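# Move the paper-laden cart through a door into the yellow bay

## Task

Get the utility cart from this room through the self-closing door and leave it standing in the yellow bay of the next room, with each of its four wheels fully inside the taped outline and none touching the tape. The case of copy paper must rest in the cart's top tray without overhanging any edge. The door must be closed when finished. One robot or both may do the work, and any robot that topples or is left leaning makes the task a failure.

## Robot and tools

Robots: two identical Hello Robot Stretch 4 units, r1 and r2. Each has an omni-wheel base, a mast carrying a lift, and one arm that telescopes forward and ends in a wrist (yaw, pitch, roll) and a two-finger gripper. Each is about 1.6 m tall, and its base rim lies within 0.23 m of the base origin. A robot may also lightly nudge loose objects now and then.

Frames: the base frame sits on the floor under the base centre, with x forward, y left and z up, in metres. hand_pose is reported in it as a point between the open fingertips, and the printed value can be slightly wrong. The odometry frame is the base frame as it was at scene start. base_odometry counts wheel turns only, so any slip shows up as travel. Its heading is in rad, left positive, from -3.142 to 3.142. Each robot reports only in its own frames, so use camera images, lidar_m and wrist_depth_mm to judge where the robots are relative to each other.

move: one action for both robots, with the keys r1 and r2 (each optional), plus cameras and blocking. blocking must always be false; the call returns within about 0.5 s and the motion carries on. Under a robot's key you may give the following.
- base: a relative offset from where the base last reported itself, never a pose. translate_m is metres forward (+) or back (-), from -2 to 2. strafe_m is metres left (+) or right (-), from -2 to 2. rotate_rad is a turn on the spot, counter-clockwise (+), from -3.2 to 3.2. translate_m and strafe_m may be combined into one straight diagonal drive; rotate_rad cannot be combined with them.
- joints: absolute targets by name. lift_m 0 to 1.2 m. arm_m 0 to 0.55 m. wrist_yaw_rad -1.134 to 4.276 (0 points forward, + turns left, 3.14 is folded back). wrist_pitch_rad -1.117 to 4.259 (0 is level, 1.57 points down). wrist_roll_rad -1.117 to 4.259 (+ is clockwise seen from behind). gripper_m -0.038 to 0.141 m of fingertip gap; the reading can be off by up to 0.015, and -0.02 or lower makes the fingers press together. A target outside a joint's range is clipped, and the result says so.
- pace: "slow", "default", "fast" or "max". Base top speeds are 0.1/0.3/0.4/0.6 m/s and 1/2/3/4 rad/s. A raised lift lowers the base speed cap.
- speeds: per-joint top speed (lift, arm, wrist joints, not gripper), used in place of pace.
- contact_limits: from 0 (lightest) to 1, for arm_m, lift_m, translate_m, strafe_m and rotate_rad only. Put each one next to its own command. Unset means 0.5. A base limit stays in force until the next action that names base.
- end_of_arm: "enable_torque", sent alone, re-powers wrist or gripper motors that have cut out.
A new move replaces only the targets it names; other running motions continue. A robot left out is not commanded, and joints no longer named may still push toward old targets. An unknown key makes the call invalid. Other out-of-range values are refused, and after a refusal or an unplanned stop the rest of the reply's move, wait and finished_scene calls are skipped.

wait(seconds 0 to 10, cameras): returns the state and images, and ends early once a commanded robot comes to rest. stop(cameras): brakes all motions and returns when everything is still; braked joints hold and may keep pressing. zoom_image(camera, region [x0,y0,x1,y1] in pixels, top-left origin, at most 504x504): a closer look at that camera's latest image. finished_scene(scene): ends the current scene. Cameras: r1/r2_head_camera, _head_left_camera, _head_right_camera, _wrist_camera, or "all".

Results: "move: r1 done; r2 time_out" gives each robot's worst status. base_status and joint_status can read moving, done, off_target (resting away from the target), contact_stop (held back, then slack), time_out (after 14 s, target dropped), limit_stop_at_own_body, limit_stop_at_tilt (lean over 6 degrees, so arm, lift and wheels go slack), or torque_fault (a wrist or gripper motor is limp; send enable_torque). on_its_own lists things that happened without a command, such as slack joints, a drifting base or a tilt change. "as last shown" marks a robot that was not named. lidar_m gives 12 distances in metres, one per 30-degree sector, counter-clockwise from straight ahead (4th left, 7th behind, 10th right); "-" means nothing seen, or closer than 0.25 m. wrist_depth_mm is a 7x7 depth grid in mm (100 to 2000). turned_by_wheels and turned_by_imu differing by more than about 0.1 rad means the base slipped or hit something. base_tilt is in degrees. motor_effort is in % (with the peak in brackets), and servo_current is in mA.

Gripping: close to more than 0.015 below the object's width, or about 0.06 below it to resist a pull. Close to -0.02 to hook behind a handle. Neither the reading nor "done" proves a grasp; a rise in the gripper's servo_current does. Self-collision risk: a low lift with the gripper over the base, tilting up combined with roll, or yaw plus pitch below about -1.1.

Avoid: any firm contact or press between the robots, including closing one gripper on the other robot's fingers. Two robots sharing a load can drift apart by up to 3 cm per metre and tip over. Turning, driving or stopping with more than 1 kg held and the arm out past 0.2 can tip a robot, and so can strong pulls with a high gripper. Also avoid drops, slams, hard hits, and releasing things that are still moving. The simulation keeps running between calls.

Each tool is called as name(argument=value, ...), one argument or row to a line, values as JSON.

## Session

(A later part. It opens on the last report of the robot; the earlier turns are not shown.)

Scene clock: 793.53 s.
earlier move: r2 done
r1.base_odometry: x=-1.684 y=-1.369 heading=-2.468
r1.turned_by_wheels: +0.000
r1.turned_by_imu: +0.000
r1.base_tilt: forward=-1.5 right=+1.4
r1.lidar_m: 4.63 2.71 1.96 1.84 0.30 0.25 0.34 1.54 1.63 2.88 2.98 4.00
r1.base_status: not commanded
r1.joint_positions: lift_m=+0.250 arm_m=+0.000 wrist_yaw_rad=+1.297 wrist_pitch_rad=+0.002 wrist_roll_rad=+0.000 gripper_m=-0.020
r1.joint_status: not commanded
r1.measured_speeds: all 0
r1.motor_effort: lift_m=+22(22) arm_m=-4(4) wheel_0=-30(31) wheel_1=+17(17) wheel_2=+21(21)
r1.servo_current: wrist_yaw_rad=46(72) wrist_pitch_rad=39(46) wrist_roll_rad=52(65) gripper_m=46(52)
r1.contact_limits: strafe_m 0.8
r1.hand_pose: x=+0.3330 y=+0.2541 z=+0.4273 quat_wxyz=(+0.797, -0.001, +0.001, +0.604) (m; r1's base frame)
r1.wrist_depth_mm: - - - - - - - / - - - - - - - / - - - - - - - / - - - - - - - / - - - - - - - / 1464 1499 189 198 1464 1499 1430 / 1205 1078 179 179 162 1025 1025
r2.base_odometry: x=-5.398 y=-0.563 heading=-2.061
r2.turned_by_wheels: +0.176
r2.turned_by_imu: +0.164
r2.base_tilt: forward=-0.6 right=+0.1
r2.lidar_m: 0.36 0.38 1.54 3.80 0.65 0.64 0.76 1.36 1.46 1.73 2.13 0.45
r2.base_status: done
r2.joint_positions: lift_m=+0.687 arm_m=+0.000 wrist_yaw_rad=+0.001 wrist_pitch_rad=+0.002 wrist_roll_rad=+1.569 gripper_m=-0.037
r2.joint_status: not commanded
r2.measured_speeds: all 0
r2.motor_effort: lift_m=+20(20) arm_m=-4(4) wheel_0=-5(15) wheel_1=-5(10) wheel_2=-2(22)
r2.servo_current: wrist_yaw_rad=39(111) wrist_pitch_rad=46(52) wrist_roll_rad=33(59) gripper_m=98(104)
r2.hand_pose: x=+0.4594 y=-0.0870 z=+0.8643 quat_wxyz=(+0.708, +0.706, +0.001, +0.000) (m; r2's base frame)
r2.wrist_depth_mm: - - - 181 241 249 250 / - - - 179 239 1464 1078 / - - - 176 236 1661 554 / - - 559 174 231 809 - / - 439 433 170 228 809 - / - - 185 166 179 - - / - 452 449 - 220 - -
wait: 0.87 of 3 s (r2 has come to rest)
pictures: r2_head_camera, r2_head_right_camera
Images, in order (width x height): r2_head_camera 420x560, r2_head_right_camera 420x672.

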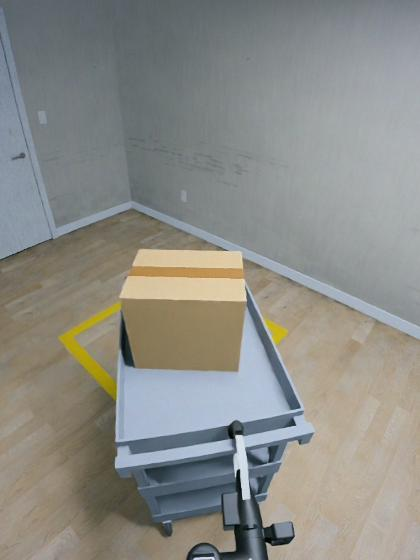

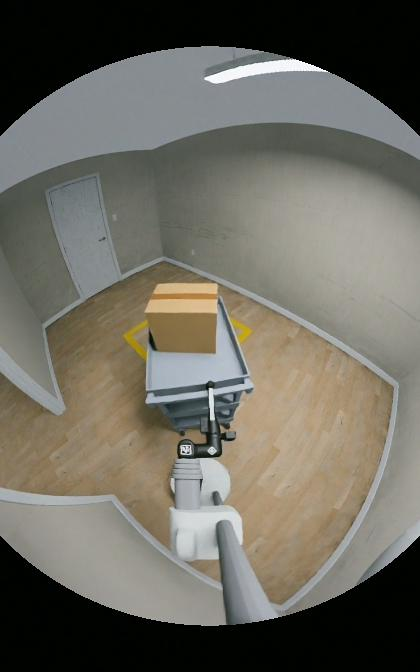

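move(
  blocking=false,
  r1={"base":{"translate_m":1.3}},
  r2={"base":{"translate_m":0.35,"strafe_m":0.07},"pace":"slow","contact_limits":{"translate_m":0.3}},
  cameras=[],
)

wait(
  seconds=5,
  cameras=[],
)

wait(
  seconds=3,
  cameras=["r2_head_camera","r2_head_left_camera"],
)

Scene clock: 800.07 s.
move: r1 moving; r2 moving
r1.base_odometry: x=-1.708 y=-1.389 heading=-2.468
r1.turned_by_wheels: +0.000
r1.turned_by_imu: +0.000
r1.base_tilt: forward=-1.6 right=+1.2
r1.lidar_m: 4.62 2.70 1.96 1.84 1.69 0.25 0.33 1.57 1.64 2.88 2.99 4.03
r1.base_status: translate_m moving
r1.joint_positions: lift_m=+0.250 arm_m=+0.000 wrist_yaw_rad=+1.297 wrist_pitch_rad=+0.002 wrist_roll_rad=+0.000 gripper_m=-0.020
r1.joint_status: not commanded
r1.measured_speeds: translate_m=+0.120 strafe_m=+0.003 rotate_rad=-0.007 lift_m=+0.000 arm_m=+0.000 wrist_yaw_rad=+0.000 wrist_pitch_rad=+0.000 wrist_roll_rad=+0.000
r1.motor_effort: lift_m=+22(22) arm_m=-3(4) wheel_0=+5(28) wheel_1=+4(17) wheel_2=-7(20)
r1.servo_current: wrist_yaw_rad=52(72) wrist_pitch_rad=46(52) wrist_roll_rad=46(59) gripper_m=39(46)
r1.hand_pose: x=+0.3330 y=+0.2541 z=+0.4273 quat_wxyz=(+0.797, -0.001, +0.001, +0.604) (m; r1's base frame)
r1.wrist_depth_mm: - - - - - - - / - - - - - - - / - - - - - - - / - - - - - - - / - - - - - - - / 1464 1464 189 198 1499 1430 1464 / 1160 1060 178 183 162 1008 1042
r2.base_odometry: x=-5.401 y=-0.575 heading=-2.061
r2.turned_by_wheels: +0.000
r2.turned_by_imu: +0.001
r2.base_tilt: forward=-0.7 right=+0.1
r2.lidar_m: 0.37 0.37 1.55 1.64 0.63 0.65 0.78 1.35 1.48 1.71 2.14 0.44
r2.base_status: translate_m moving; strafe_m moving
r2.joint_positions: lift_m=+0.687 arm_m=+0.000 wrist_yaw_rad=+0.000 wrist_pitch_rad=+0.002 wrist_roll_rad=+1.569 gripper_m=-0.037
r2.joint_status: not commanded
r2.measured_speeds: translate_m=+0.051 strafe_m=+0.010 rotate_rad=+0.002 lift_m=+0.000 arm_m=+0.000 wrist_yaw_rad=+0.000 wrist_pitch_rad=+0.000 wrist_roll_rad=+0.000
r2.motor_effort: lift_m=+20(20) arm_m=+0(4) wheel_0=+9(9) wheel_1=+8(9) wheel_2=-16(16)
r2.servo_current: wrist_yaw_rad=46(46) wrist_pitch_rad=39(46) wrist_roll_rad=59(59) gripper_m=98(98)
r2.contact_limits: translate_m 0.3
r2.hand_pose: x=+0.4593 y=-0.0875 z=+0.8643 quat_wxyz=(+0.708, +0.706, +0.001, -0.001) (m; r2's base frame)
r2.wrist_depth_mm: - - - 182 231 249 1098 / - - - 179 239 1464 1118 / - - - 175 236 1618 580 / - - 621 173 230 - - / - 439 433 168 227 - - / - - 184 165 179 - - / - - 445 - 219 - -
pictures: none
No camera images: "cameras" was empty.

Scene clock: 804.40 s.
earlier move: r1 moving; r2 done
r1.base_odometry: x=-2.652 y=-2.142 heading=-2.468
r1.turned_by_wheels: +0.000
r1.turned_by_imu: +0.000
r1.base_tilt: forward=-1.6 right=+1.3
r1.lidar_m: 3.41 2.75 1.98 1.83 1.95 2.49 2.26 2.20 3.00 2.86 2.95 3.57
r1.base_status: translate_m moving
r1.joint_positions: lift_m=+0.250 arm_m=+0.000 wrist_yaw_rad=+1.297 wrist_pitch_rad=+0.002 wrist_roll_rad=+0.000 gripper_m=-0.020
r1.joint_status: not commanded
r1.measured_speeds: translate_m=+0.179 strafe_m=+0.001 rotate_rad=+0.002 lift_m=+0.000 arm_m=+0.000 wrist_yaw_rad=+0.000 wrist_pitch_rad=+0.000 wrist_roll_rad=+0.000
r1.motor_effort: lift_m=+22(22) arm_m=-4(4) wheel_0=+1(28) wheel_1=-1(17) wheel_2=-1(20)
r1.servo_current: wrist_yaw_rad=59(72) wrist_pitch_rad=39(52) wrist_roll_rad=59(72) gripper_m=39(52)
r1.hand_pose: x=+0.3329 y=+0.2541 z=+0.4273 quat_wxyz=(+0.797, -0.001, +0.001, +0.604) (m; r1's base frame)
r1.wrist_depth_mm: - - - - - - - / - - - - - - - / - - - - - - - / - - - - - - - / - - - - - - - / 1464 1499 209 198 1537 1537 1464 / 1138 1078 179 179 161 991 1060
r2.base_odometry: x=-5.501 y=-0.904 heading=-2.061
r2.turned_by_wheels: +0.000
r2.turned_by_imu: +0.001
r2.base_tilt: forward=-0.7 right=+0.0
r2.lidar_m: 0.38 0.39 1.79 1.34 0.82 0.84 0.99 1.70 1.76 2.05 1.96 0.45
r2.base_status: done
r2.joint_positions: lift_m=+0.687 arm_m=+0.000 wrist_yaw_rad=+0.000 wrist_pitch_rad=+0.002 wrist_roll_rad=+1.569 gripper_m=-0.037
r2.joint_status: not commanded
r2.measured_speeds: all 0
r2.motor_effort: lift_m=+20(20) arm_m=+4(4) wheel_0=+6(12) wheel_1=+5(9) wheel_2=-8(16)
r2.servo_current: wrist_yaw_rad=46(59) wrist_pitch_rad=39(52) wrist_roll_rad=52(65) gripper_m=98(104)
r2.contact_limits: translate_m 0.3
r2.hand_pose: x=+0.4593 y=-0.0875 z=+0.8643 quat_wxyz=(+0.708, +0.706, +0.001, -0.001) (m; r2's base frame)
r2.wrist_depth_mm: - - - 181 244 249 1078 / - - - 178 240 1464 1078 / - - - 175 236 1661 - / - - 603 172 230 820 - / - 439 433 168 226 - - / - - 185 165 179 - - / - - 445 - 219 - -
wait: 4.33 of 5 s (r2 has come to rest)
pictures: none
No camera images: "cameras" was empty.

Scene clock: 805.40 s.
earlier move: r1 done
r1.base_odometry: x=-2.700 y=-2.180 heading=-2.468
r1.turned_by_wheels: +0.000
r1.turned_by_imu: +0.000
r1.base_tilt: forward=-1.6 right=+1.3
r1.lidar_m: 3.34 2.74 1.98 1.87 1.88 2.56 2.40 2.45 2.97 2.86 2.97 3.53
r1.base_status: done
r1.joint_positions: lift_m=+0.250 arm_m=+0.000 wrist_yaw_rad=+1.297 wrist_pitch_rad=+0.002 wrist_roll_rad=+0.000 gripper_m=-0.020
r1.joint_status: not commanded
r1.measured_speeds: all 0
r1.motor_effort: lift_m=+22(22) arm_m=-4(4) wheel_0=+1(28) wheel_1=+2(17) wheel_2=+0(20)
r1.servo_current: wrist_yaw_rad=59(72) wrist_pitch_rad=39(52) wrist_roll_rad=33(72) gripper_m=39(52)
r1.hand_pose: x=+0.3329 y=+0.2541 z=+0.4273 quat_wxyz=(+0.797, -0.001, +0.001, +0.604) (m; r1's base frame)
r1.wrist_depth_mm: - - - - - - - / - - - - - - - / - - - - - - - / - - - - - - - / - - - - - - - / 1464 1464 208 198 1537 1499 1464 / 1160 1118 178 180 162 991 1060
r2.base_odometry: x=-5.501 y=-0.904 heading=-2.061
r2.turned_by_wheels: +0.000
r2.turned_by_imu: +0.000
r2.base_tilt: forward=-0.7 right=+0.0
r2.lidar_m: 0.36 0.36 1.77 1.18 0.84 0.82 1.00 1.74 1.79 2.07 1.94 0.43
r2.base_status: done
r2.joint_positions: lift_m=+0.687 arm_m=+0.000 wrist_yaw_rad=+0.000 wrist_pitch_rad=+0.002 wrist_roll_rad=+1.569 gripper_m=-0.037
r2.joint_status: not commanded
r2.measured_speeds: all 0
r2.motor_effort: lift_m=+20(20) arm_m=+4(4) wheel_0=+6(12) wheel_1=+5(9) wheel_2=-8(16)
r2.servo_current: wrist_yaw_rad=52(59) wrist_pitch_rad=46(52) wrist_roll_rad=52(65) gripper_m=91(104)
r2.contact_limits: translate_m 0.3
r2.hand_pose: x=+0.4593 y=-0.0875 z=+0.8643 quat_wxyz=(+0.708, +0.706, +0.001, -0.001) (m; r2's base frame)
r2.wrist_depth_mm: - - - 181 242 249 1078 / - - - 178 239 1464 1098 / - - - 175 235 1661 - / - - 603 173 230 809 - / - 436 433 168 226 - - / - - 185 166 179 - - / - - 445 - 220 - -
wait: 1.00 of 3 s (r1 has come to rest)
pictures: r2_head_camera, r2_head_left_camera
Images, in order (width x height): r2_head_camera 420x560, r2_head_left_camera 420x672.

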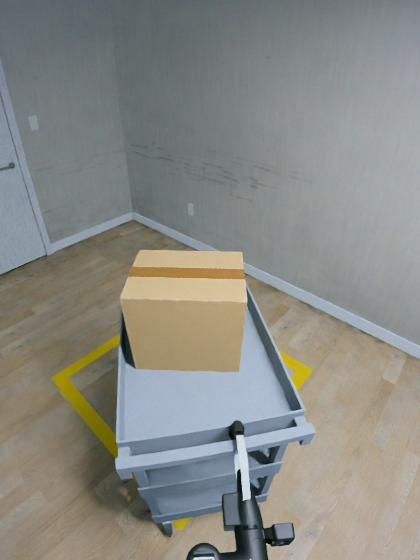

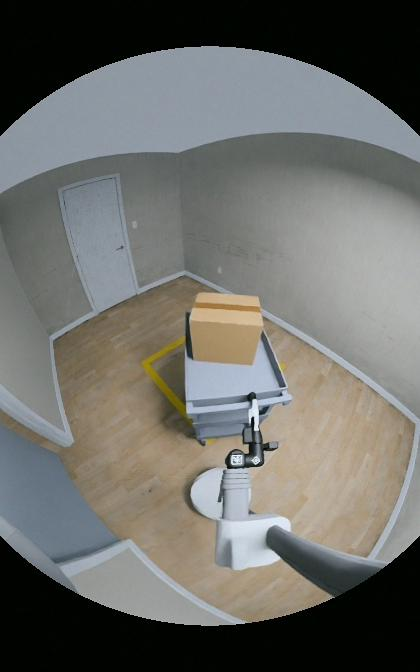

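move(
  blocking=false,
  r2={"base":{"translate_m":0.36,"strafe_m":0.05},"pace":"slow","contact_limits":{"translate_m":0.3}},
  cameras=[],
)

wait(
  seconds=5,
  cameras=["r2_head_camera","r2_head_left_camera","r2_head_right_camera"],
)

zoom_image(
  camera="r2_head_camera",
  region=[0, 300, 419, 559],
)

Scene clock: 811.43 s.
move: r2 moving
r1: as last shown
r1.base_tilt: forward=-1.6 right=+1.2
r1.lidar_m: 3.35 2.77 1.98 1.85 1.94 2.56 2.41 2.52 3.02 2.85 2.94 3.51
r1.motor_effort: lift_m=+22(22) arm_m=-4(4) wheel_0=+1(1) wheel_1=+2(3) wheel_2=+1(1)
r1.servo_current: wrist_yaw_rad=59(65) wrist_pitch_rad=46(46) wrist_roll_rad=46(72) gripper_m=46(46)
r1.wrist_depth_mm: - - - - - - - / - - - - - - - / - - - - - - - / - - - - - - - / - - - - - - - / 1499 1499 209 198 1537 1499 1464 / 1182 1098 178 179 162 1008 1042
r2.base_odometry: x=-5.505 y=-0.916 heading=-2.061
r2.turned_by_wheels: +0.000
r2.turned_by_imu: +0.001
r2.base_tilt: forward=-0.7 right=+0.1
r2.lidar_m: 0.37 0.36 1.74 1.11 0.85 0.86 0.99 1.74 1.78 2.06 1.93 0.44
r2.base_status: translate_m moving; strafe_m moving
r2.joint_positions: lift_m=+0.687 arm_m=+0.000 wrist_yaw_rad=+0.000 wrist_pitch_rad=+0.002 wrist_roll_rad=+1.569 gripper_m=-0.037
r2.joint_status: not commanded
r2.measured_speeds: translate_m=+0.048 strafe_m=+0.007 rotate_rad=-0.003 lift_m=+0.000 arm_m=+0.000 wrist_yaw_rad=+0.000 wrist_pitch_rad=+0.000 wrist_roll_rad=+0.000
r2.motor_effort: lift_m=+20(20) arm_m=+4(4) wheel_0=+4(11) wheel_1=+8(8) wheel_2=-11(13)
r2.servo_current: wrist_yaw_rad=52(52) wrist_pitch_rad=39(46) wrist_roll_rad=52(65) gripper_m=98(98)
r2.contact_limits: translate_m 0.3
r2.hand_pose: x=+0.4593 y=-0.0875 z=+0.8643 quat_wxyz=(+0.708, +0.706, +0.001, -0.001) (m; r2's base frame)
r2.wrist_depth_mm: - - - 181 230 250 1098 / - - - 178 240 1430 1098 / - - - 175 236 1661 580 / - - 615 173 231 809 - / - 436 433 168 226 - - / - - 185 166 179 - - / - - 442 - 218 - -
pictures: none
No camera images: "cameras" was empty.

Scene clock: 815.83 s.
earlier move: r2 done
r1.base_odometry: x=-2.700 y=-2.180 heading=-2.468
r1.turned_by_wheels: +0.000
r1.turned_by_imu: +0.000
r1.base_tilt: forward=-1.6 right=+1.2
r1.lidar_m: 3.34 2.75 1.97 1.87 1.96 2.58 2.39 2.53 2.99 2.84 2.96 3.49
r1.base_status: not commanded
r1.joint_positions: lift_m=+0.250 arm_m=+0.000 wrist_yaw_rad=+1.297 wrist_pitch_rad=+0.002 wrist_roll_rad=+0.000 gripper_m=-0.020
r1.joint_status: not commanded
r1.measured_speeds: all 0
r1.motor_effort: lift_m=+22(22) arm_m=-4(4) wheel_0=+1(2) wheel_1=+2(3) wheel_2=+1(1)
r1.servo_current: wrist_yaw_rad=46(65) wrist_pitch_rad=39(52) wrist_roll_rad=46(72) gripper_m=39(46)
r1.hand_pose: x=+0.3329 y=+0.2541 z=+0.4273 quat_wxyz=(+0.797, -0.001, +0.001, +0.604) (m; r1's base frame)
r1.wrist_depth_mm: - - - - - - - / - - - - - - - / - - - - - - - / - - - - - - - / - - - - - - - / 1499 1464 209 198 1537 1499 1464 / 1160 1078 179 179 162 1008 1042
r2.base_odometry: x=-5.626 y=-1.245 heading=-2.060
r2.turned_by_wheels: +0.000
r2.turned_by_imu: +0.002
r2.base_tilt: forward=-0.7 right=+0.1
r2.lidar_m: 0.36 0.36 2.19 1.34 1.17 1.08 1.25 2.08 2.07 2.04 1.74 0.45
r2.base_status: done
r2.joint_positions: lift_m=+0.687 arm_m=+0.000 wrist_yaw_rad=+0.000 wrist_pitch_rad=+0.002 wrist_roll_rad=+1.569 gripper_m=-0.037
r2.joint_status: not commanded
r2.measured_speeds: all 0
r2.motor_effort: lift_m=+20(20) arm_m=+4(4) wheel_0=+6(12) wheel_1=+5(9) wheel_2=-5(14)
r2.servo_current: wrist_yaw_rad=39(65) wrist_pitch_rad=39(52) wrist_roll_rad=46(65) gripper_m=98(104)
r2.contact_limits: translate_m 0.3
r2.hand_pose: x=+0.4593 y=-0.0874 z=+0.8643 quat_wxyz=(+0.708, +0.706, +0.001, -0.001) (m; r2's base frame)
r2.wrist_depth_mm: - - - 183 242 251 1060 / - - - 179 242 1430 1138 / - - - 175 236 1661 591 / - - - 173 231 809 - / - 433 433 169 227 798 - / - - 185 166 180 - - / - - 442 - 220 - -
wait: 4.40 of 5 s (r2 has come to rest)
pictures: r2_head_camera, r2_head_left_camera, r2_head_right_camera
Images, in order (width x height): r2_head_camera 420x560, r2_head_left_camera 420x672, r2_head_right_camera 420x672.

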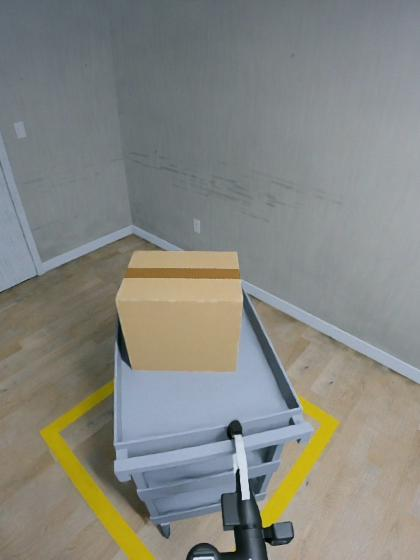

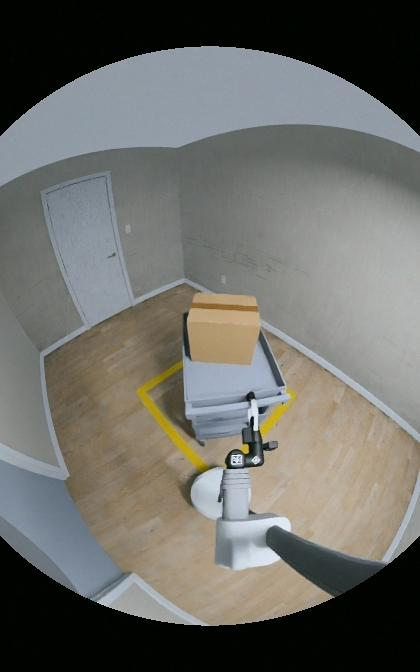

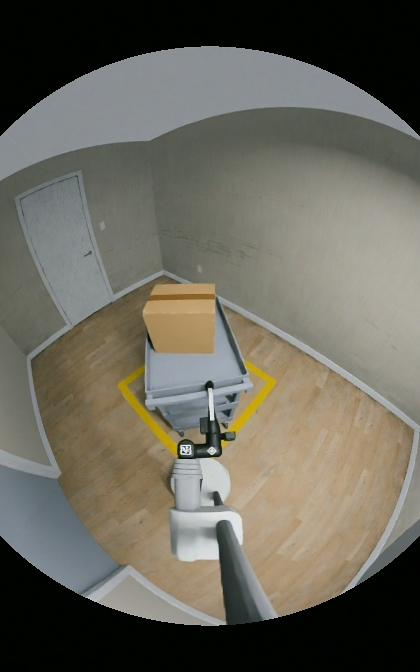

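Scaled by 1.203 from the camera's 420x560 image, which has a finer 1200x1600 frame.

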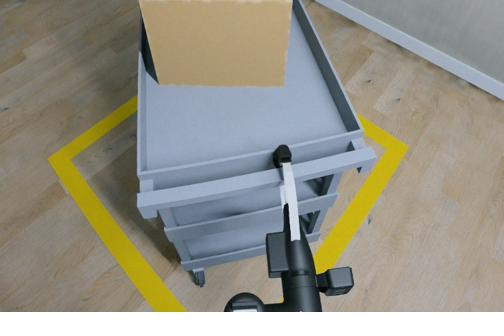

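move(
  blocking=false,
  r2={"joints":{"gripper_m":0.12}},
  cameras=[],
)

wait(
  seconds=2.5,
  cameras=[],
)

move(
  blocking=false,
  r2={"base":{"translate_m":-0.5},"pace":"slow"},
  cameras=[],
)

wait(
  seconds=7,
  cameras=["r2_head_camera","r2_head_left_camera","r1_head_left_camera","r1_head_camera"],
)

zoom_image(
  camera="r2_head_camera",
  region=[40, 240, 380, 480],
)

zoom_image(
  camera="r2_head_left_camera",
  region=[0, 300, 250, 600],
)

Scene clock: 824.83 s.
move: r2 moving
r1: as last shown
r1.lidar_m: 3.34 2.78 1.98 1.87 1.95 2.56 2.44 2.53 3.00 2.87 2.96 3.51
r1.motor_effort: lift_m=+22(22) arm_m=-4(4) wheel_0=+1(1) wheel_1=+2(2) wheel_2=+1(1)
r1.servo_current: wrist_yaw_rad=39(65) wrist_pitch_rad=39(52) wrist_roll_rad=59(59) gripper_m=39(46)
r1.wrist_depth_mm: - - - - - - - / - - - - - - - / - - - - - - - / - - - - - - - / - - - - - - - / 1499 1464 208 197 1537 1464 1464 / 1138 1078 179 180 162 1008 1042
r2.base_odometry: x=-5.626 y=-1.245 heading=-2.060
r2.turned_by_wheels: +0.000
r2.turned_by_imu: +0.000
r2.base_tilt: forward=-0.7 right=+0.1
r2.lidar_m: 0.36 0.38 2.17 1.35 1.12 1.09 1.26 2.07 2.07 2.01 1.73 0.45
r2.base_status: not commanded
r2.joint_positions: lift_m=+0.687 arm_m=+0.000 wrist_yaw_rad=+0.000 wrist_pitch_rad=+0.002 wrist_roll_rad=+1.569 gripper_m=-0.012
r2.joint_status: gripper_m moving
r2.measured_speeds: all 0
r2.motor_effort: lift_m=+20(20) arm_m=+4(4) wheel_0=+6(6) wheel_1=+5(6) wheel_2=-5(6)
r2.servo_current: wrist_yaw_rad=39(52) wrist_pitch_rad=39(46) wrist_roll_rad=52(52) gripper_m=91(98)
r2.contact_limits: translate_m 0.3
r2.hand_pose: x=+0.4593 y=-0.0874 z=+0.8643 quat_wxyz=(+0.708, +0.706, +0.001, -0.001) (m; r2's base frame)
r2.wrist_depth_mm: - - - 189 231 256 1078 / - - - 184 247 1430 1138 / - - - 180 241 1618 585 / - - - 178 236 798 - / - 436 433 174 232 809 - / - - 188 169 183 - - / - - 445 - 222 - -
pictures: none
No camera images: "cameras" was empty.

Scene clock: 826.60 s.
earlier move: r2 done
r1.base_odometry: x=-2.700 y=-2.180 heading=-2.468
r1.turned_by_wheels: +0.000
r1.turned_by_imu: +0.000
r1.base_tilt: forward=-1.6 right=+1.3
r1.lidar_m: 3.34 2.76 1.95 1.86 1.94 2.54 2.41 2.52 3.02 2.87 2.94 3.52
r1.base_status: not commanded
r1.joint_positions: lift_m=+0.250 arm_m=+0.000 wrist_yaw_rad=+1.297 wrist_pitch_rad=+0.002 wrist_roll_rad=+0.000 gripper_m=-0.020
r1.joint_status: not commanded
r1.measured_speeds: all 0
r1.motor_effort: lift_m=+22(22) arm_m=-4(4) wheel_0=+0(1) wheel_1=+2(3) wheel_2=+0(1)
r1.servo_current: wrist_yaw_rad=59(85) wrist_pitch_rad=39(52) wrist_roll_rad=46(65) gripper_m=39(52)
r1.hand_pose: x=+0.3329 y=+0.2541 z=+0.4273 quat_wxyz=(+0.797, -0.001, +0.001, +0.604) (m; r1's base frame)
r1.wrist_depth_mm: - - - - - - - / - - - - - - - / - - - - - - - / - - - - - - - / - - - - - - - / 1464 1464 209 198 1499 1464 1430 / 1160 1098 179 180 162 1025 1025
r2.base_odometry: x=-5.626 y=-1.245 heading=-2.061
r2.turned_by_wheels: +0.000
r2.turned_by_imu: +0.000
r2.base_tilt: forward=-0.7 right=+0.1
r2.lidar_m: 0.38 0.39 2.18 1.35 1.15 1.07 1.27 2.06 2.04 2.02 1.74 0.47
r2.base_status: not commanded
r2.joint_positions: lift_m=+0.687 arm_m=+0.000 wrist_yaw_rad=+0.000 wrist_pitch_rad=+0.002 wrist_roll_rad=+1.569 gripper_m=+0.120
r2.joint_status: all done
r2.measured_speeds: all 0
r2.motor_effort: lift_m=+20(20) arm_m=+4(4) wheel_0=+3(6) wheel_1=+4(6) wheel_2=-5(6)
r2.servo_current: wrist_yaw_rad=46(59) wrist_pitch_rad=39(52) wrist_roll_rad=46(59) gripper_m=52(124)
r2.contact_limits: translate_m 0.3
r2.hand_pose: x=+0.4593 y=-0.0874 z=+0.8643 quat_wxyz=(+0.708, +0.706, +0.001, -0.001) (m; r2's base frame)
r2.wrist_depth_mm: - - - 210 212 1464 1205 / - - - 205 266 276 278 / - - - 200 262 1708 559 / - - - 197 258 866 - / - - 449 193 249 - - / - - 200 187 201 - - / - - 462 - 241 778 -
wait: 1.77 of 2.5 s (r2 has come to rest)
pictures: none
No camera images: "cameras" was empty.

Scene clock: 827.10 s.
move: r2 moving
r1: as last shown
r1.lidar_m: 3.34 2.74 1.95 1.87 1.95 2.55 2.40 2.53 3.01 2.86 2.92 3.50
r1.motor_effort: lift_m=+22(22) arm_m=-4(4) wheel_0=+1(1) wheel_1=+2(2) wheel_2=+1(1)
r1.servo_current: wrist_yaw_rad=52(65) wrist_pitch_rad=46(46) wrist_roll_rad=59(72) gripper_m=46(46)
r1.wrist_depth_mm: - - - - - - - / - - - - - - - / - - - - - - - / - - - - - - - / - - - - - - - / 1499 1499 208 198 1537 1464 1499 / 1160 1078 179 180 162 1008 1042
r2.base_odometry: x=-5.620 y=-1.235 heading=-2.061
r2.turned_by_wheels: +0.000
r2.turned_by_imu: +0.000
r2.base_tilt: forward=-0.7 right=+0.1
r2.lidar_m: 0.39 0.39 2.19 1.35 1.13 1.09 1.24 2.03 2.04 2.04 1.73 0.45
r2.base_status: translate_m moving
r2.joint_positions: lift_m=+0.687 arm_m=+0.000 wrist_yaw_rad=+0.000 wrist_pitch_rad=+0.002 wrist_roll_rad=+1.569 gripper_m=+0.120
r2.joint_status: not commanded
r2.measured_speeds: translate_m=-0.048 strafe_m=+0.000 rotate_rad=+0.003 lift_m=+0.000 arm_m=+0.000 wrist_yaw_rad=+0.000 wrist_pitch_rad=+0.000 wrist_roll_rad=+0.000
r2.motor_effort: lift_m=+20(20) arm_m=+4(4) wheel_0=-5(12) wheel_1=-6(8) wheel_2=+8(8)
r2.servo_current: wrist_yaw_rad=39(52) wrist_pitch_rad=39(46) wrist_roll_rad=39(59) gripper_m=46(52)
r2.hand_pose: x=+0.4593 y=-0.0874 z=+0.8643 quat_wxyz=(+0.708, +0.706, +0.001, -0.001) (m; r2's base frame)
r2.wrist_depth_mm: - - - 221 222 1430 1182 / - - - 216 278 289 287 / - - - 211 271 1756 569 / - - - 264 267 842 - / - - 459 203 259 842 - / - - 200 197 200 - - / - - 469 - 250 788 -
pictures: none
No camera images: "cameras" was empty.

Scene clock: 832.90 s.
earlier move: r2 done
r1.base_odometry: x=-2.700 y=-2.180 heading=-2.468
r1.turned_by_wheels: +0.000
r1.turned_by_imu: +0.000
r1.base_tilt: forward=-1.6 right=+1.3
r1.lidar_m: 3.33 2.75 1.96 1.86 1.95 2.54 2.44 2.54 3.00 2.84 2.96 3.49
r1.base_status: not commanded
r1.joint_positions: lift_m=+0.250 arm_m=+0.000 wrist_yaw_rad=+1.297 wrist_pitch_rad=+0.002 wrist_roll_rad=+0.000 gripper_m=-0.020
r1.joint_status: not commanded
r1.measured_speeds: all 0
r1.motor_effort: lift_m=+22(22) arm_m=-4(4) wheel_0=+1(2) wheel_1=+2(3) wheel_2=+1(1)
r1.servo_current: wrist_yaw_rad=52(78) wrist_pitch_rad=39(52) wrist_roll_rad=52(72) gripper_m=39(52)
r1.hand_pose: x=+0.3329 y=+0.2541 z=+0.4273 quat_wxyz=(+0.797, -0.001, +0.001, +0.604) (m; r1's base frame)
r1.wrist_depth_mm: - - - - - - - / - - - - - - - / - - - - - - - / - - - - - - - / - - - - - - - / 1464 1464 209 199 1499 1537 1464 / 1160 1078 179 180 162 991 1042
r2.base_odometry: x=-5.391 y=-0.805 heading=-2.061
r2.turned_by_wheels: +0.000
r2.turned_by_imu: +0.001
r2.base_tilt: forward=-0.7 right=+0.1
r2.lidar_m: 0.87 3.01 1.49 0.95 0.70 0.71 0.84 1.50 1.70 1.98 2.08 0.98
r2.base_status: done
r2.joint_positions: lift_m=+0.687 arm_m=+0.000 wrist_yaw_rad=+0.000 wrist_pitch_rad=+0.002 wrist_roll_rad=+1.569 gripper_m=+0.120
r2.joint_status: not commanded
r2.measured_speeds: all 0
r2.motor_effort: lift_m=+20(20) arm_m=+4(4) wheel_0=-5(12) wheel_1=-5(8) wheel_2=+6(10)
r2.servo_current: wrist_yaw_rad=46(65) wrist_pitch_rad=39(52) wrist_roll_rad=52(65) gripper_m=59(59)
r2.hand_pose: x=+0.4593 y=-0.0874 z=+0.8643 quat_wxyz=(+0.708, +0.706, +0.001, -0.001) (m; r2's base frame)
r2.wrist_depth_mm: - - - - - 1661 1182 / - - - - - 1708 1182 / - - - - - 1537 1138 / - - - 946 - 741 - / - - 960 946 - 732 - / - - 200 715 200 715 - / - - - - - 1756 1182
wait: 5.80 of 7 s (r2 has come to rest)
pictures: r1_head_camera, r1_head_left_camera, r2_head_camera, r2_head_left_camera
Images, in order (width x height): r1_head_camera 420x560, r1_head_left_camera 420x672, r2_head_camera 420x560, r2_head_left_camera 420x672.

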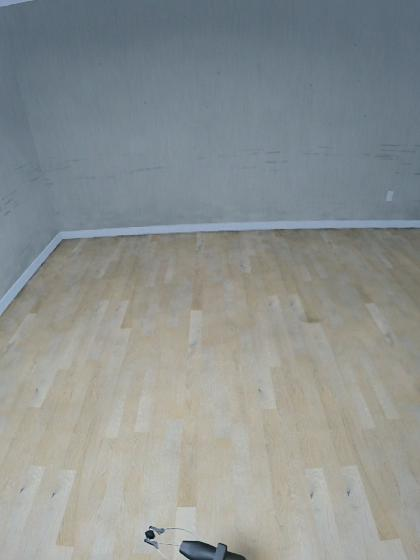

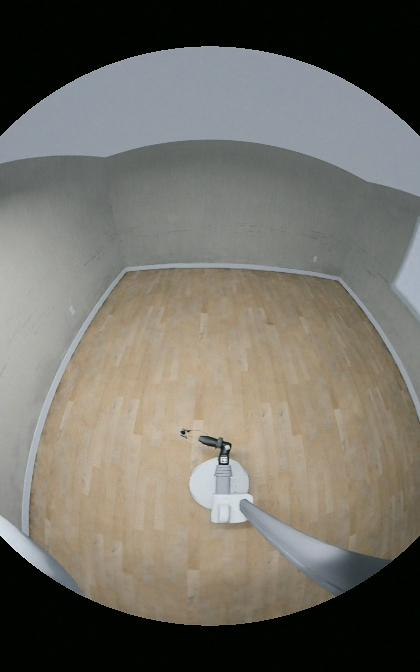

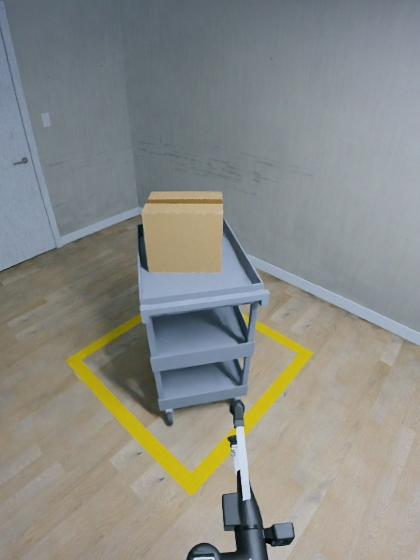

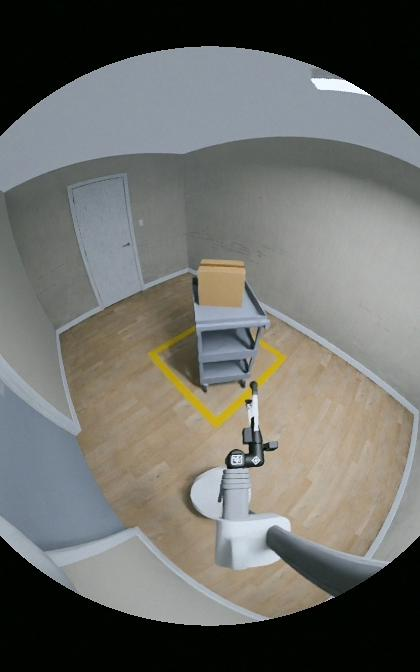

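Scaled by 1.482 from the camera's 420x560 image, which has a finer 1200x1600 frame.

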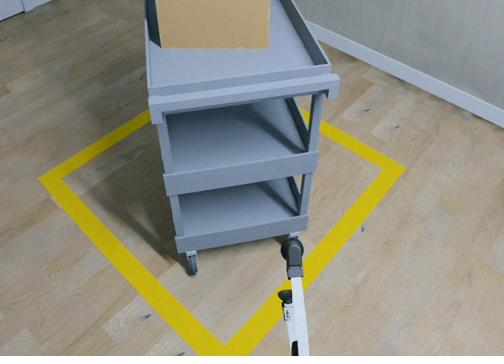

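Scaled by 1.680 from the camera's 420x672 image, which has a finer 600x960 frame.

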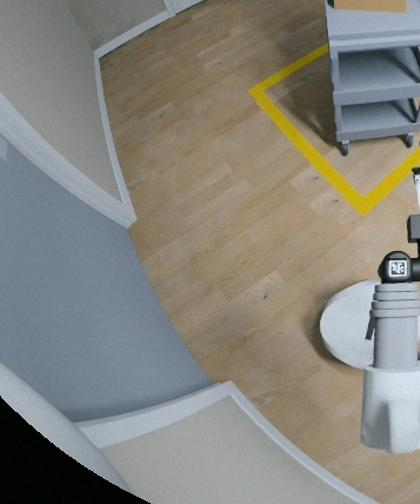

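move(
  blocking=false,
  r2={"base":{"strafe_m":-0.5}},
  cameras=[],
)

wait(
  seconds=4,
  cameras=["r2_head_camera","r2_head_left_camera"],
)

zoom_image(
  camera="r2_head_camera",
  region=[0, 240, 260, 480],
)

zoom_image(
  camera="r2_head_left_camera",
  region=[0, 290, 300, 620],
)

Scene clock: 838.67 s.
move: r2 moving
r1: as last shown
r1.base_tilt: forward=-1.6 right=+1.2
r1.lidar_m: 3.33 2.75 1.97 1.87 1.93 2.54 2.41 2.54 2.99 2.86 2.94 3.52
r1.motor_effort: lift_m=+22(22) arm_m=-4(4) wheel_0=+1(1) wheel_1=+2(2) wheel_2=+1(1)
r1.servo_current: wrist_yaw_rad=46(78) wrist_pitch_rad=39(46) wrist_roll_rad=46(72) gripper_m=33(46)
r1.wrist_depth_mm: - - - - - - - / - - - - - - - / - - - - - - - / - - - - - - - / - - - - - - - / 1430 1499 209 198 1576 1499 1464 / 1138 1098 179 180 162 1008 1060
r2.base_odometry: x=-5.423 y=-0.788 heading=-2.061
r2.turned_by_wheels: +0.000
r2.turned_by_imu: +0.000
r2.base_tilt: forward=-0.7 right=+0.1
r2.lidar_m: 0.88 3.06 1.52 0.95 0.73 0.73 0.88 1.55 1.67 1.95 2.05 2.06
r2.base_status: strafe_m moving
r2.joint_positions: lift_m=+0.687 arm_m=+0.000 wrist_yaw_rad=+0.000 wrist_pitch_rad=+0.002 wrist_roll_rad=+1.569 gripper_m=+0.120
r2.joint_status: not commanded
r2.measured_speeds: translate_m=+0.001 strafe_m=-0.142 rotate_rad=-0.004 lift_m=+0.000 arm_m=+0.000 wrist_yaw_rad=+0.000 wrist_pitch_rad=+0.000 wrist_roll_rad=+0.000
r2.motor_effort: lift_m=+20(20) arm_m=+4(4) wheel_0=+9(12) wheel_1=-10(12) wheel_2=+1(6)
r2.servo_current: wrist_yaw_rad=59(59) wrist_pitch_rad=39(46) wrist_roll_rad=52(52) gripper_m=46(52)
r2.hand_pose: x=+0.4593 y=-0.0874 z=+0.8643 quat_wxyz=(+0.708, +0.706, +0.001, -0.001) (m; r2's base frame)
r2.wrist_depth_mm: - - - - - 1708 1229 / - - - - - 1708 1160 / - - - - - 1618 1205 / - - - 946 - 750 - / - - 946 931 - 723 - / - - 200 723 199 715 - / - - - - - 1430 -
pictures: none
No camera images: "cameras" was empty.

Scene clock: 841.17 s.
earlier move: r2 done
r1.base_odometry: x=-2.700 y=-2.180 heading=-2.468
r1.turned_by_wheels: +0.000
r1.turned_by_imu: +0.000
r1.base_tilt: forward=-1.6 right=+1.3
r1.lidar_m: 3.32 2.74 1.97 1.87 1.95 2.54 2.42 2.54 3.01 2.85 2.93 3.49
r1.base_status: not commanded
r1.joint_positions: lift_m=+0.250 arm_m=+0.000 wrist_yaw_rad=+1.297 wrist_pitch_rad=+0.002 wrist_roll_rad=+0.000 gripper_m=-0.020
r1.joint_status: not commanded
r1.measured_speeds: all 0
r1.motor_effort: lift_m=+22(22) arm_m=-4(4) wheel_0=+1(1) wheel_1=+2(3) wheel_2=+1(1)
r1.servo_current: wrist_yaw_rad=59(78) wrist_pitch_rad=39(52) wrist_roll_rad=46(72) gripper_m=46(52)
r1.hand_pose: x=+0.3329 y=+0.2541 z=+0.4273 quat_wxyz=(+0.797, -0.001, +0.001, +0.604) (m; r1's base frame)
r1.wrist_depth_mm: - - - - - - - / - - - - - - - / - - - - - - - / - - - - - - - / - - - - - - - / 1499 1499 208 198 1537 1464 1499 / 1182 1098 178 180 162 1025 1060
r2.base_odometry: x=-5.832 y=-0.569 heading=-2.061
r2.turned_by_wheels: +0.000
r2.turned_by_imu: +0.001
r2.base_tilt: forward=-0.7 right=+0.1
r2.lidar_m: 0.98 0.97 2.18 1.34 1.08 1.05 1.26 1.36 1.34 1.56 1.75 1.74
r2.base_status: done
r2.joint_positions: lift_m=+0.687 arm_m=+0.000 wrist_yaw_rad=+0.000 wrist_pitch_rad=+0.002 wrist_roll_rad=+1.569 gripper_m=+0.120
r2.joint_status: not commanded
r2.measured_speeds: all 0
r2.motor_effort: lift_m=+20(20) arm_m=+4(4) wheel_0=+2(15) wheel_1=-2(12) wheel_2=+0(6)
r2.servo_current: wrist_yaw_rad=46(59) wrist_pitch_rad=46(52) wrist_roll_rad=46(65) gripper_m=46(65)
r2.hand_pose: x=+0.4593 y=-0.0874 z=+0.8643 quat_wxyz=(+0.708, +0.706, +0.001, -0.001) (m; r2's base frame)
r2.wrist_depth_mm: - - - - - 1430 1182 / - - - - - 1576 1182 / - - - - - 1708 1205 / - - - - - 1708 1160 / - - - - - 1708 1205 / - - 198 - 200 1430 1182 / - - - - - 788 -
wait: 2.50 of 4 s (r2 has come to rest)
pictures: r2_head_camera, r2_head_left_camera
Images, in order (width x height): r2_head_camera 420x560, r2_head_left_camera 420x672.

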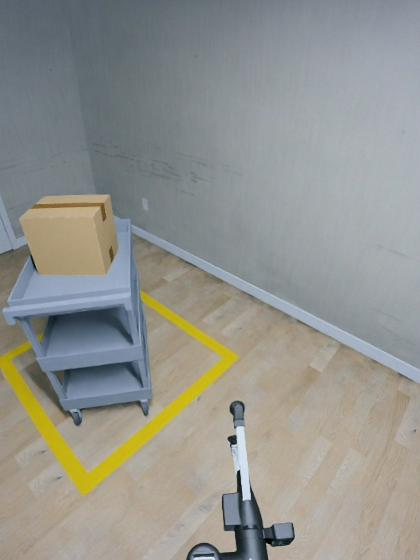

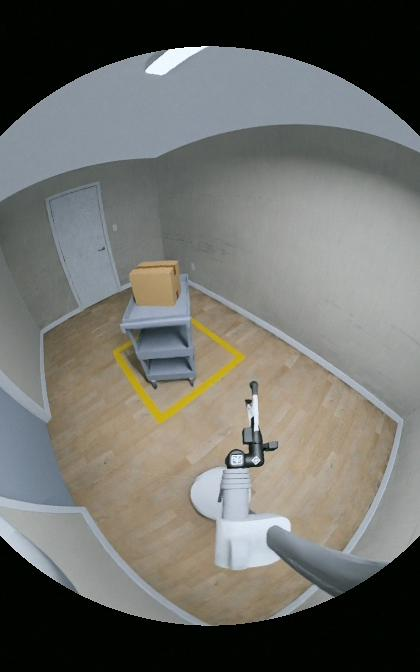

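Scaled by 1.938 from the camera's 420x560 image, which has a finer 1200x1600 frame.

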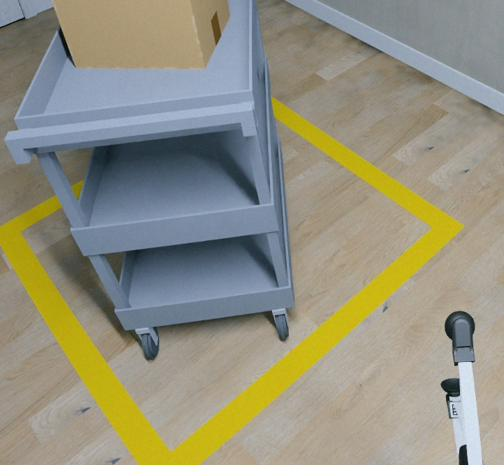

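Scaled by 1.527 from the camera's 420x672 image, which has a finer 600x960 frame.

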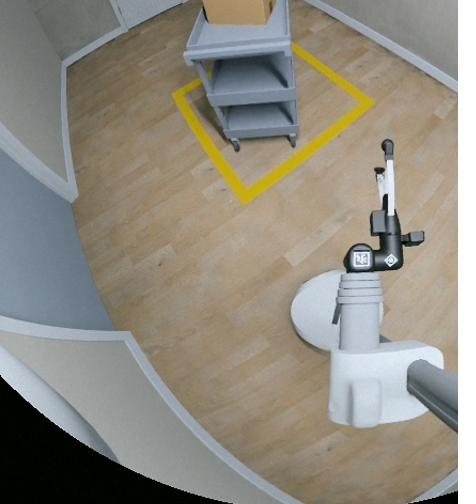

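move(
  blocking=false,
  r2={"base":{"rotate_rad":2.3}},
  cameras=[],
)

wait(
  seconds=4,
  cameras=["r2_head_camera"],
)

Scene clock: 853.63 s.
move: r2 moving
r1: as last shown
r1.lidar_m: 3.34 2.75 1.95 1.87 1.94 2.54 2.40 2.53 3.01 2.86 2.93 3.51
r1.motor_effort: lift_m=+22(22) arm_m=-4(4) wheel_0=+1(1) wheel_1=+2(2) wheel_2=+1(1)
r1.servo_current: wrist_yaw_rad=65(65) wrist_pitch_rad=52(52) wrist_roll_rad=65(65) gripper_m=39(46)
r1.wrist_depth_mm: - - - - - - - / - - - - - - - / - - - - - - - / - - - - - - - / - - - - - - - / 1464 1430 209 198 1537 1537 1464 / 1138 1078 179 180 161 1008 1060
r2.base_odometry: x=-5.832 y=-0.569 heading=-1.809
r2.turned_by_wheels: +0.252
r2.turned_by_imu: +0.245
r2.base_tilt: forward=-0.7 right=+0.1
r2.lidar_m: 0.95 1.04 1.65 1.12 1.07 1.10 1.38 1.36 1.42 1.80 1.73 1.81
r2.base_status: rotate_rad moving
r2.joint_positions: lift_m=+0.687 arm_m=+0.000 wrist_yaw_rad=+0.000 wrist_pitch_rad=+0.002 wrist_roll_rad=+1.569 gripper_m=+0.120
r2.joint_status: not commanded
r2.measured_speeds: translate_m=+0.002 strafe_m=-0.001 rotate_rad=+0.974 lift_m=+0.000 arm_m=+0.000 wrist_yaw_rad=+0.000 wrist_pitch_rad=+0.000 wrist_roll_rad=+0.000
r2.motor_effort: lift_m=+20(20) arm_m=+4(4) wheel_0=-8(8) wheel_1=-9(10) wheel_2=-11(11)
r2.servo_current: wrist_yaw_rad=52(52) wrist_pitch_rad=39(46) wrist_roll_rad=52(59) gripper_m=46(59)
r2.hand_pose: x=+0.4593 y=-0.0874 z=+0.8643 quat_wxyz=(+0.708, +0.706, +0.001, -0.001) (m; r2's base frame)
r2.wrist_depth_mm: - - - - - 1576 1182 / - - - - - 1708 1182 / - - - - - 1756 1182 / - - - - - 1756 1205 / - - - - 1366 1281 1078 / - - 200 750 198 - - / - - - - - 809 -
pictures: none
No camera images: "cameras" was empty.

Scene clock: 855.57 s.
earlier move: r2 done
r1.base_odometry: x=-2.700 y=-2.180 heading=-2.468
r1.turned_by_wheels: +0.000
r1.turned_by_imu: +0.000
r1.base_tilt: forward=-1.6 right=+1.3
r1.lidar_m: 3.34 2.74 1.97 1.87 1.92 2.55 2.42 2.52 3.01 2.86 2.95 3.51
r1.base_status: not commanded
r1.joint_positions: lift_m=+0.250 arm_m=+0.000 wrist_yaw_rad=+1.297 wrist_pitch_rad=+0.002 wrist_roll_rad=+0.000 gripper_m=-0.020
r1.joint_status: not commanded
r1.measured_speeds: all 0
r1.motor_effort: lift_m=+22(22) arm_m=-3(4) wheel_0=+1(1) wheel_1=+2(3) wheel_2=+0(1)
r1.servo_current: wrist_yaw_rad=52(72) wrist_pitch_rad=39(52) wrist_roll_rad=46(65) gripper_m=46(46)
r1.hand_pose: x=+0.3329 y=+0.2541 z=+0.4273 quat_wxyz=(+0.797, -0.001, +0.001, +0.604) (m; r1's base frame)
r1.wrist_depth_mm: - - - - - - - / - - - - - - - / - - - - - - - / - - - - - - - / - - - - - - - / 1499 1464 209 198 1499 1499 1464 / 1160 1098 178 180 162 1025 1042
r2.base_odometry: x=-5.832 y=-0.569 heading=+0.238
r2.turned_by_wheels: +2.047
r2.turned_by_imu: +1.993
r2.base_tilt: forward=-0.7 right=+0.1
r2.lidar_m: 1.06 1.11 1.43 1.35 1.37 1.81 1.73 1.76 0.98 1.00 1.78 1.13
r2.base_status: done
r2.joint_positions: lift_m=+0.687 arm_m=+0.000 wrist_yaw_rad=+0.000 wrist_pitch_rad=+0.002 wrist_roll_rad=+1.569 gripper_m=+0.120
r2.joint_status: not commanded
r2.measured_speeds: all 0
r2.motor_effort: lift_m=+20(20) arm_m=+4(4) wheel_0=-2(14) wheel_1=-2(10) wheel_2=-5(13)
r2.servo_current: wrist_yaw_rad=46(65) wrist_pitch_rad=46(52) wrist_roll_rad=52(59) gripper_m=52(59)
r2.hand_pose: x=+0.4593 y=-0.0874 z=+0.8643 quat_wxyz=(+0.708, +0.706, +0.001, -0.001) (m; r2's base frame)
r2.wrist_depth_mm: - - - - - - - / - - - - - - - / - - - - - - - / - - - - - - - / - - - - - - - / - 185 190 - 186 - - / - - - - - - -
wait: 1.93 of 4 s (r2 has come to rest)
pictures: r2_head_camera
Images, in order (width x height): r2_head_camera 420x560.

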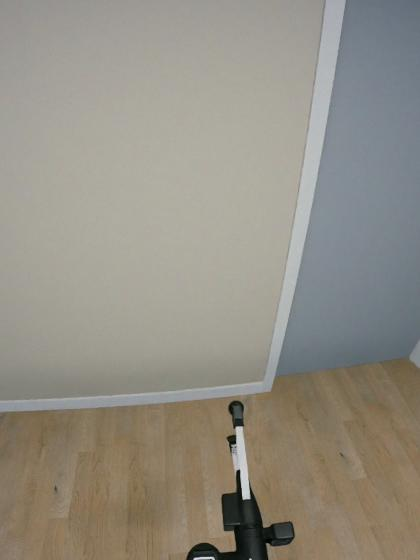

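Door is shut.

finished_scene(
  scene=2,
)

The scene is finished: the task was done.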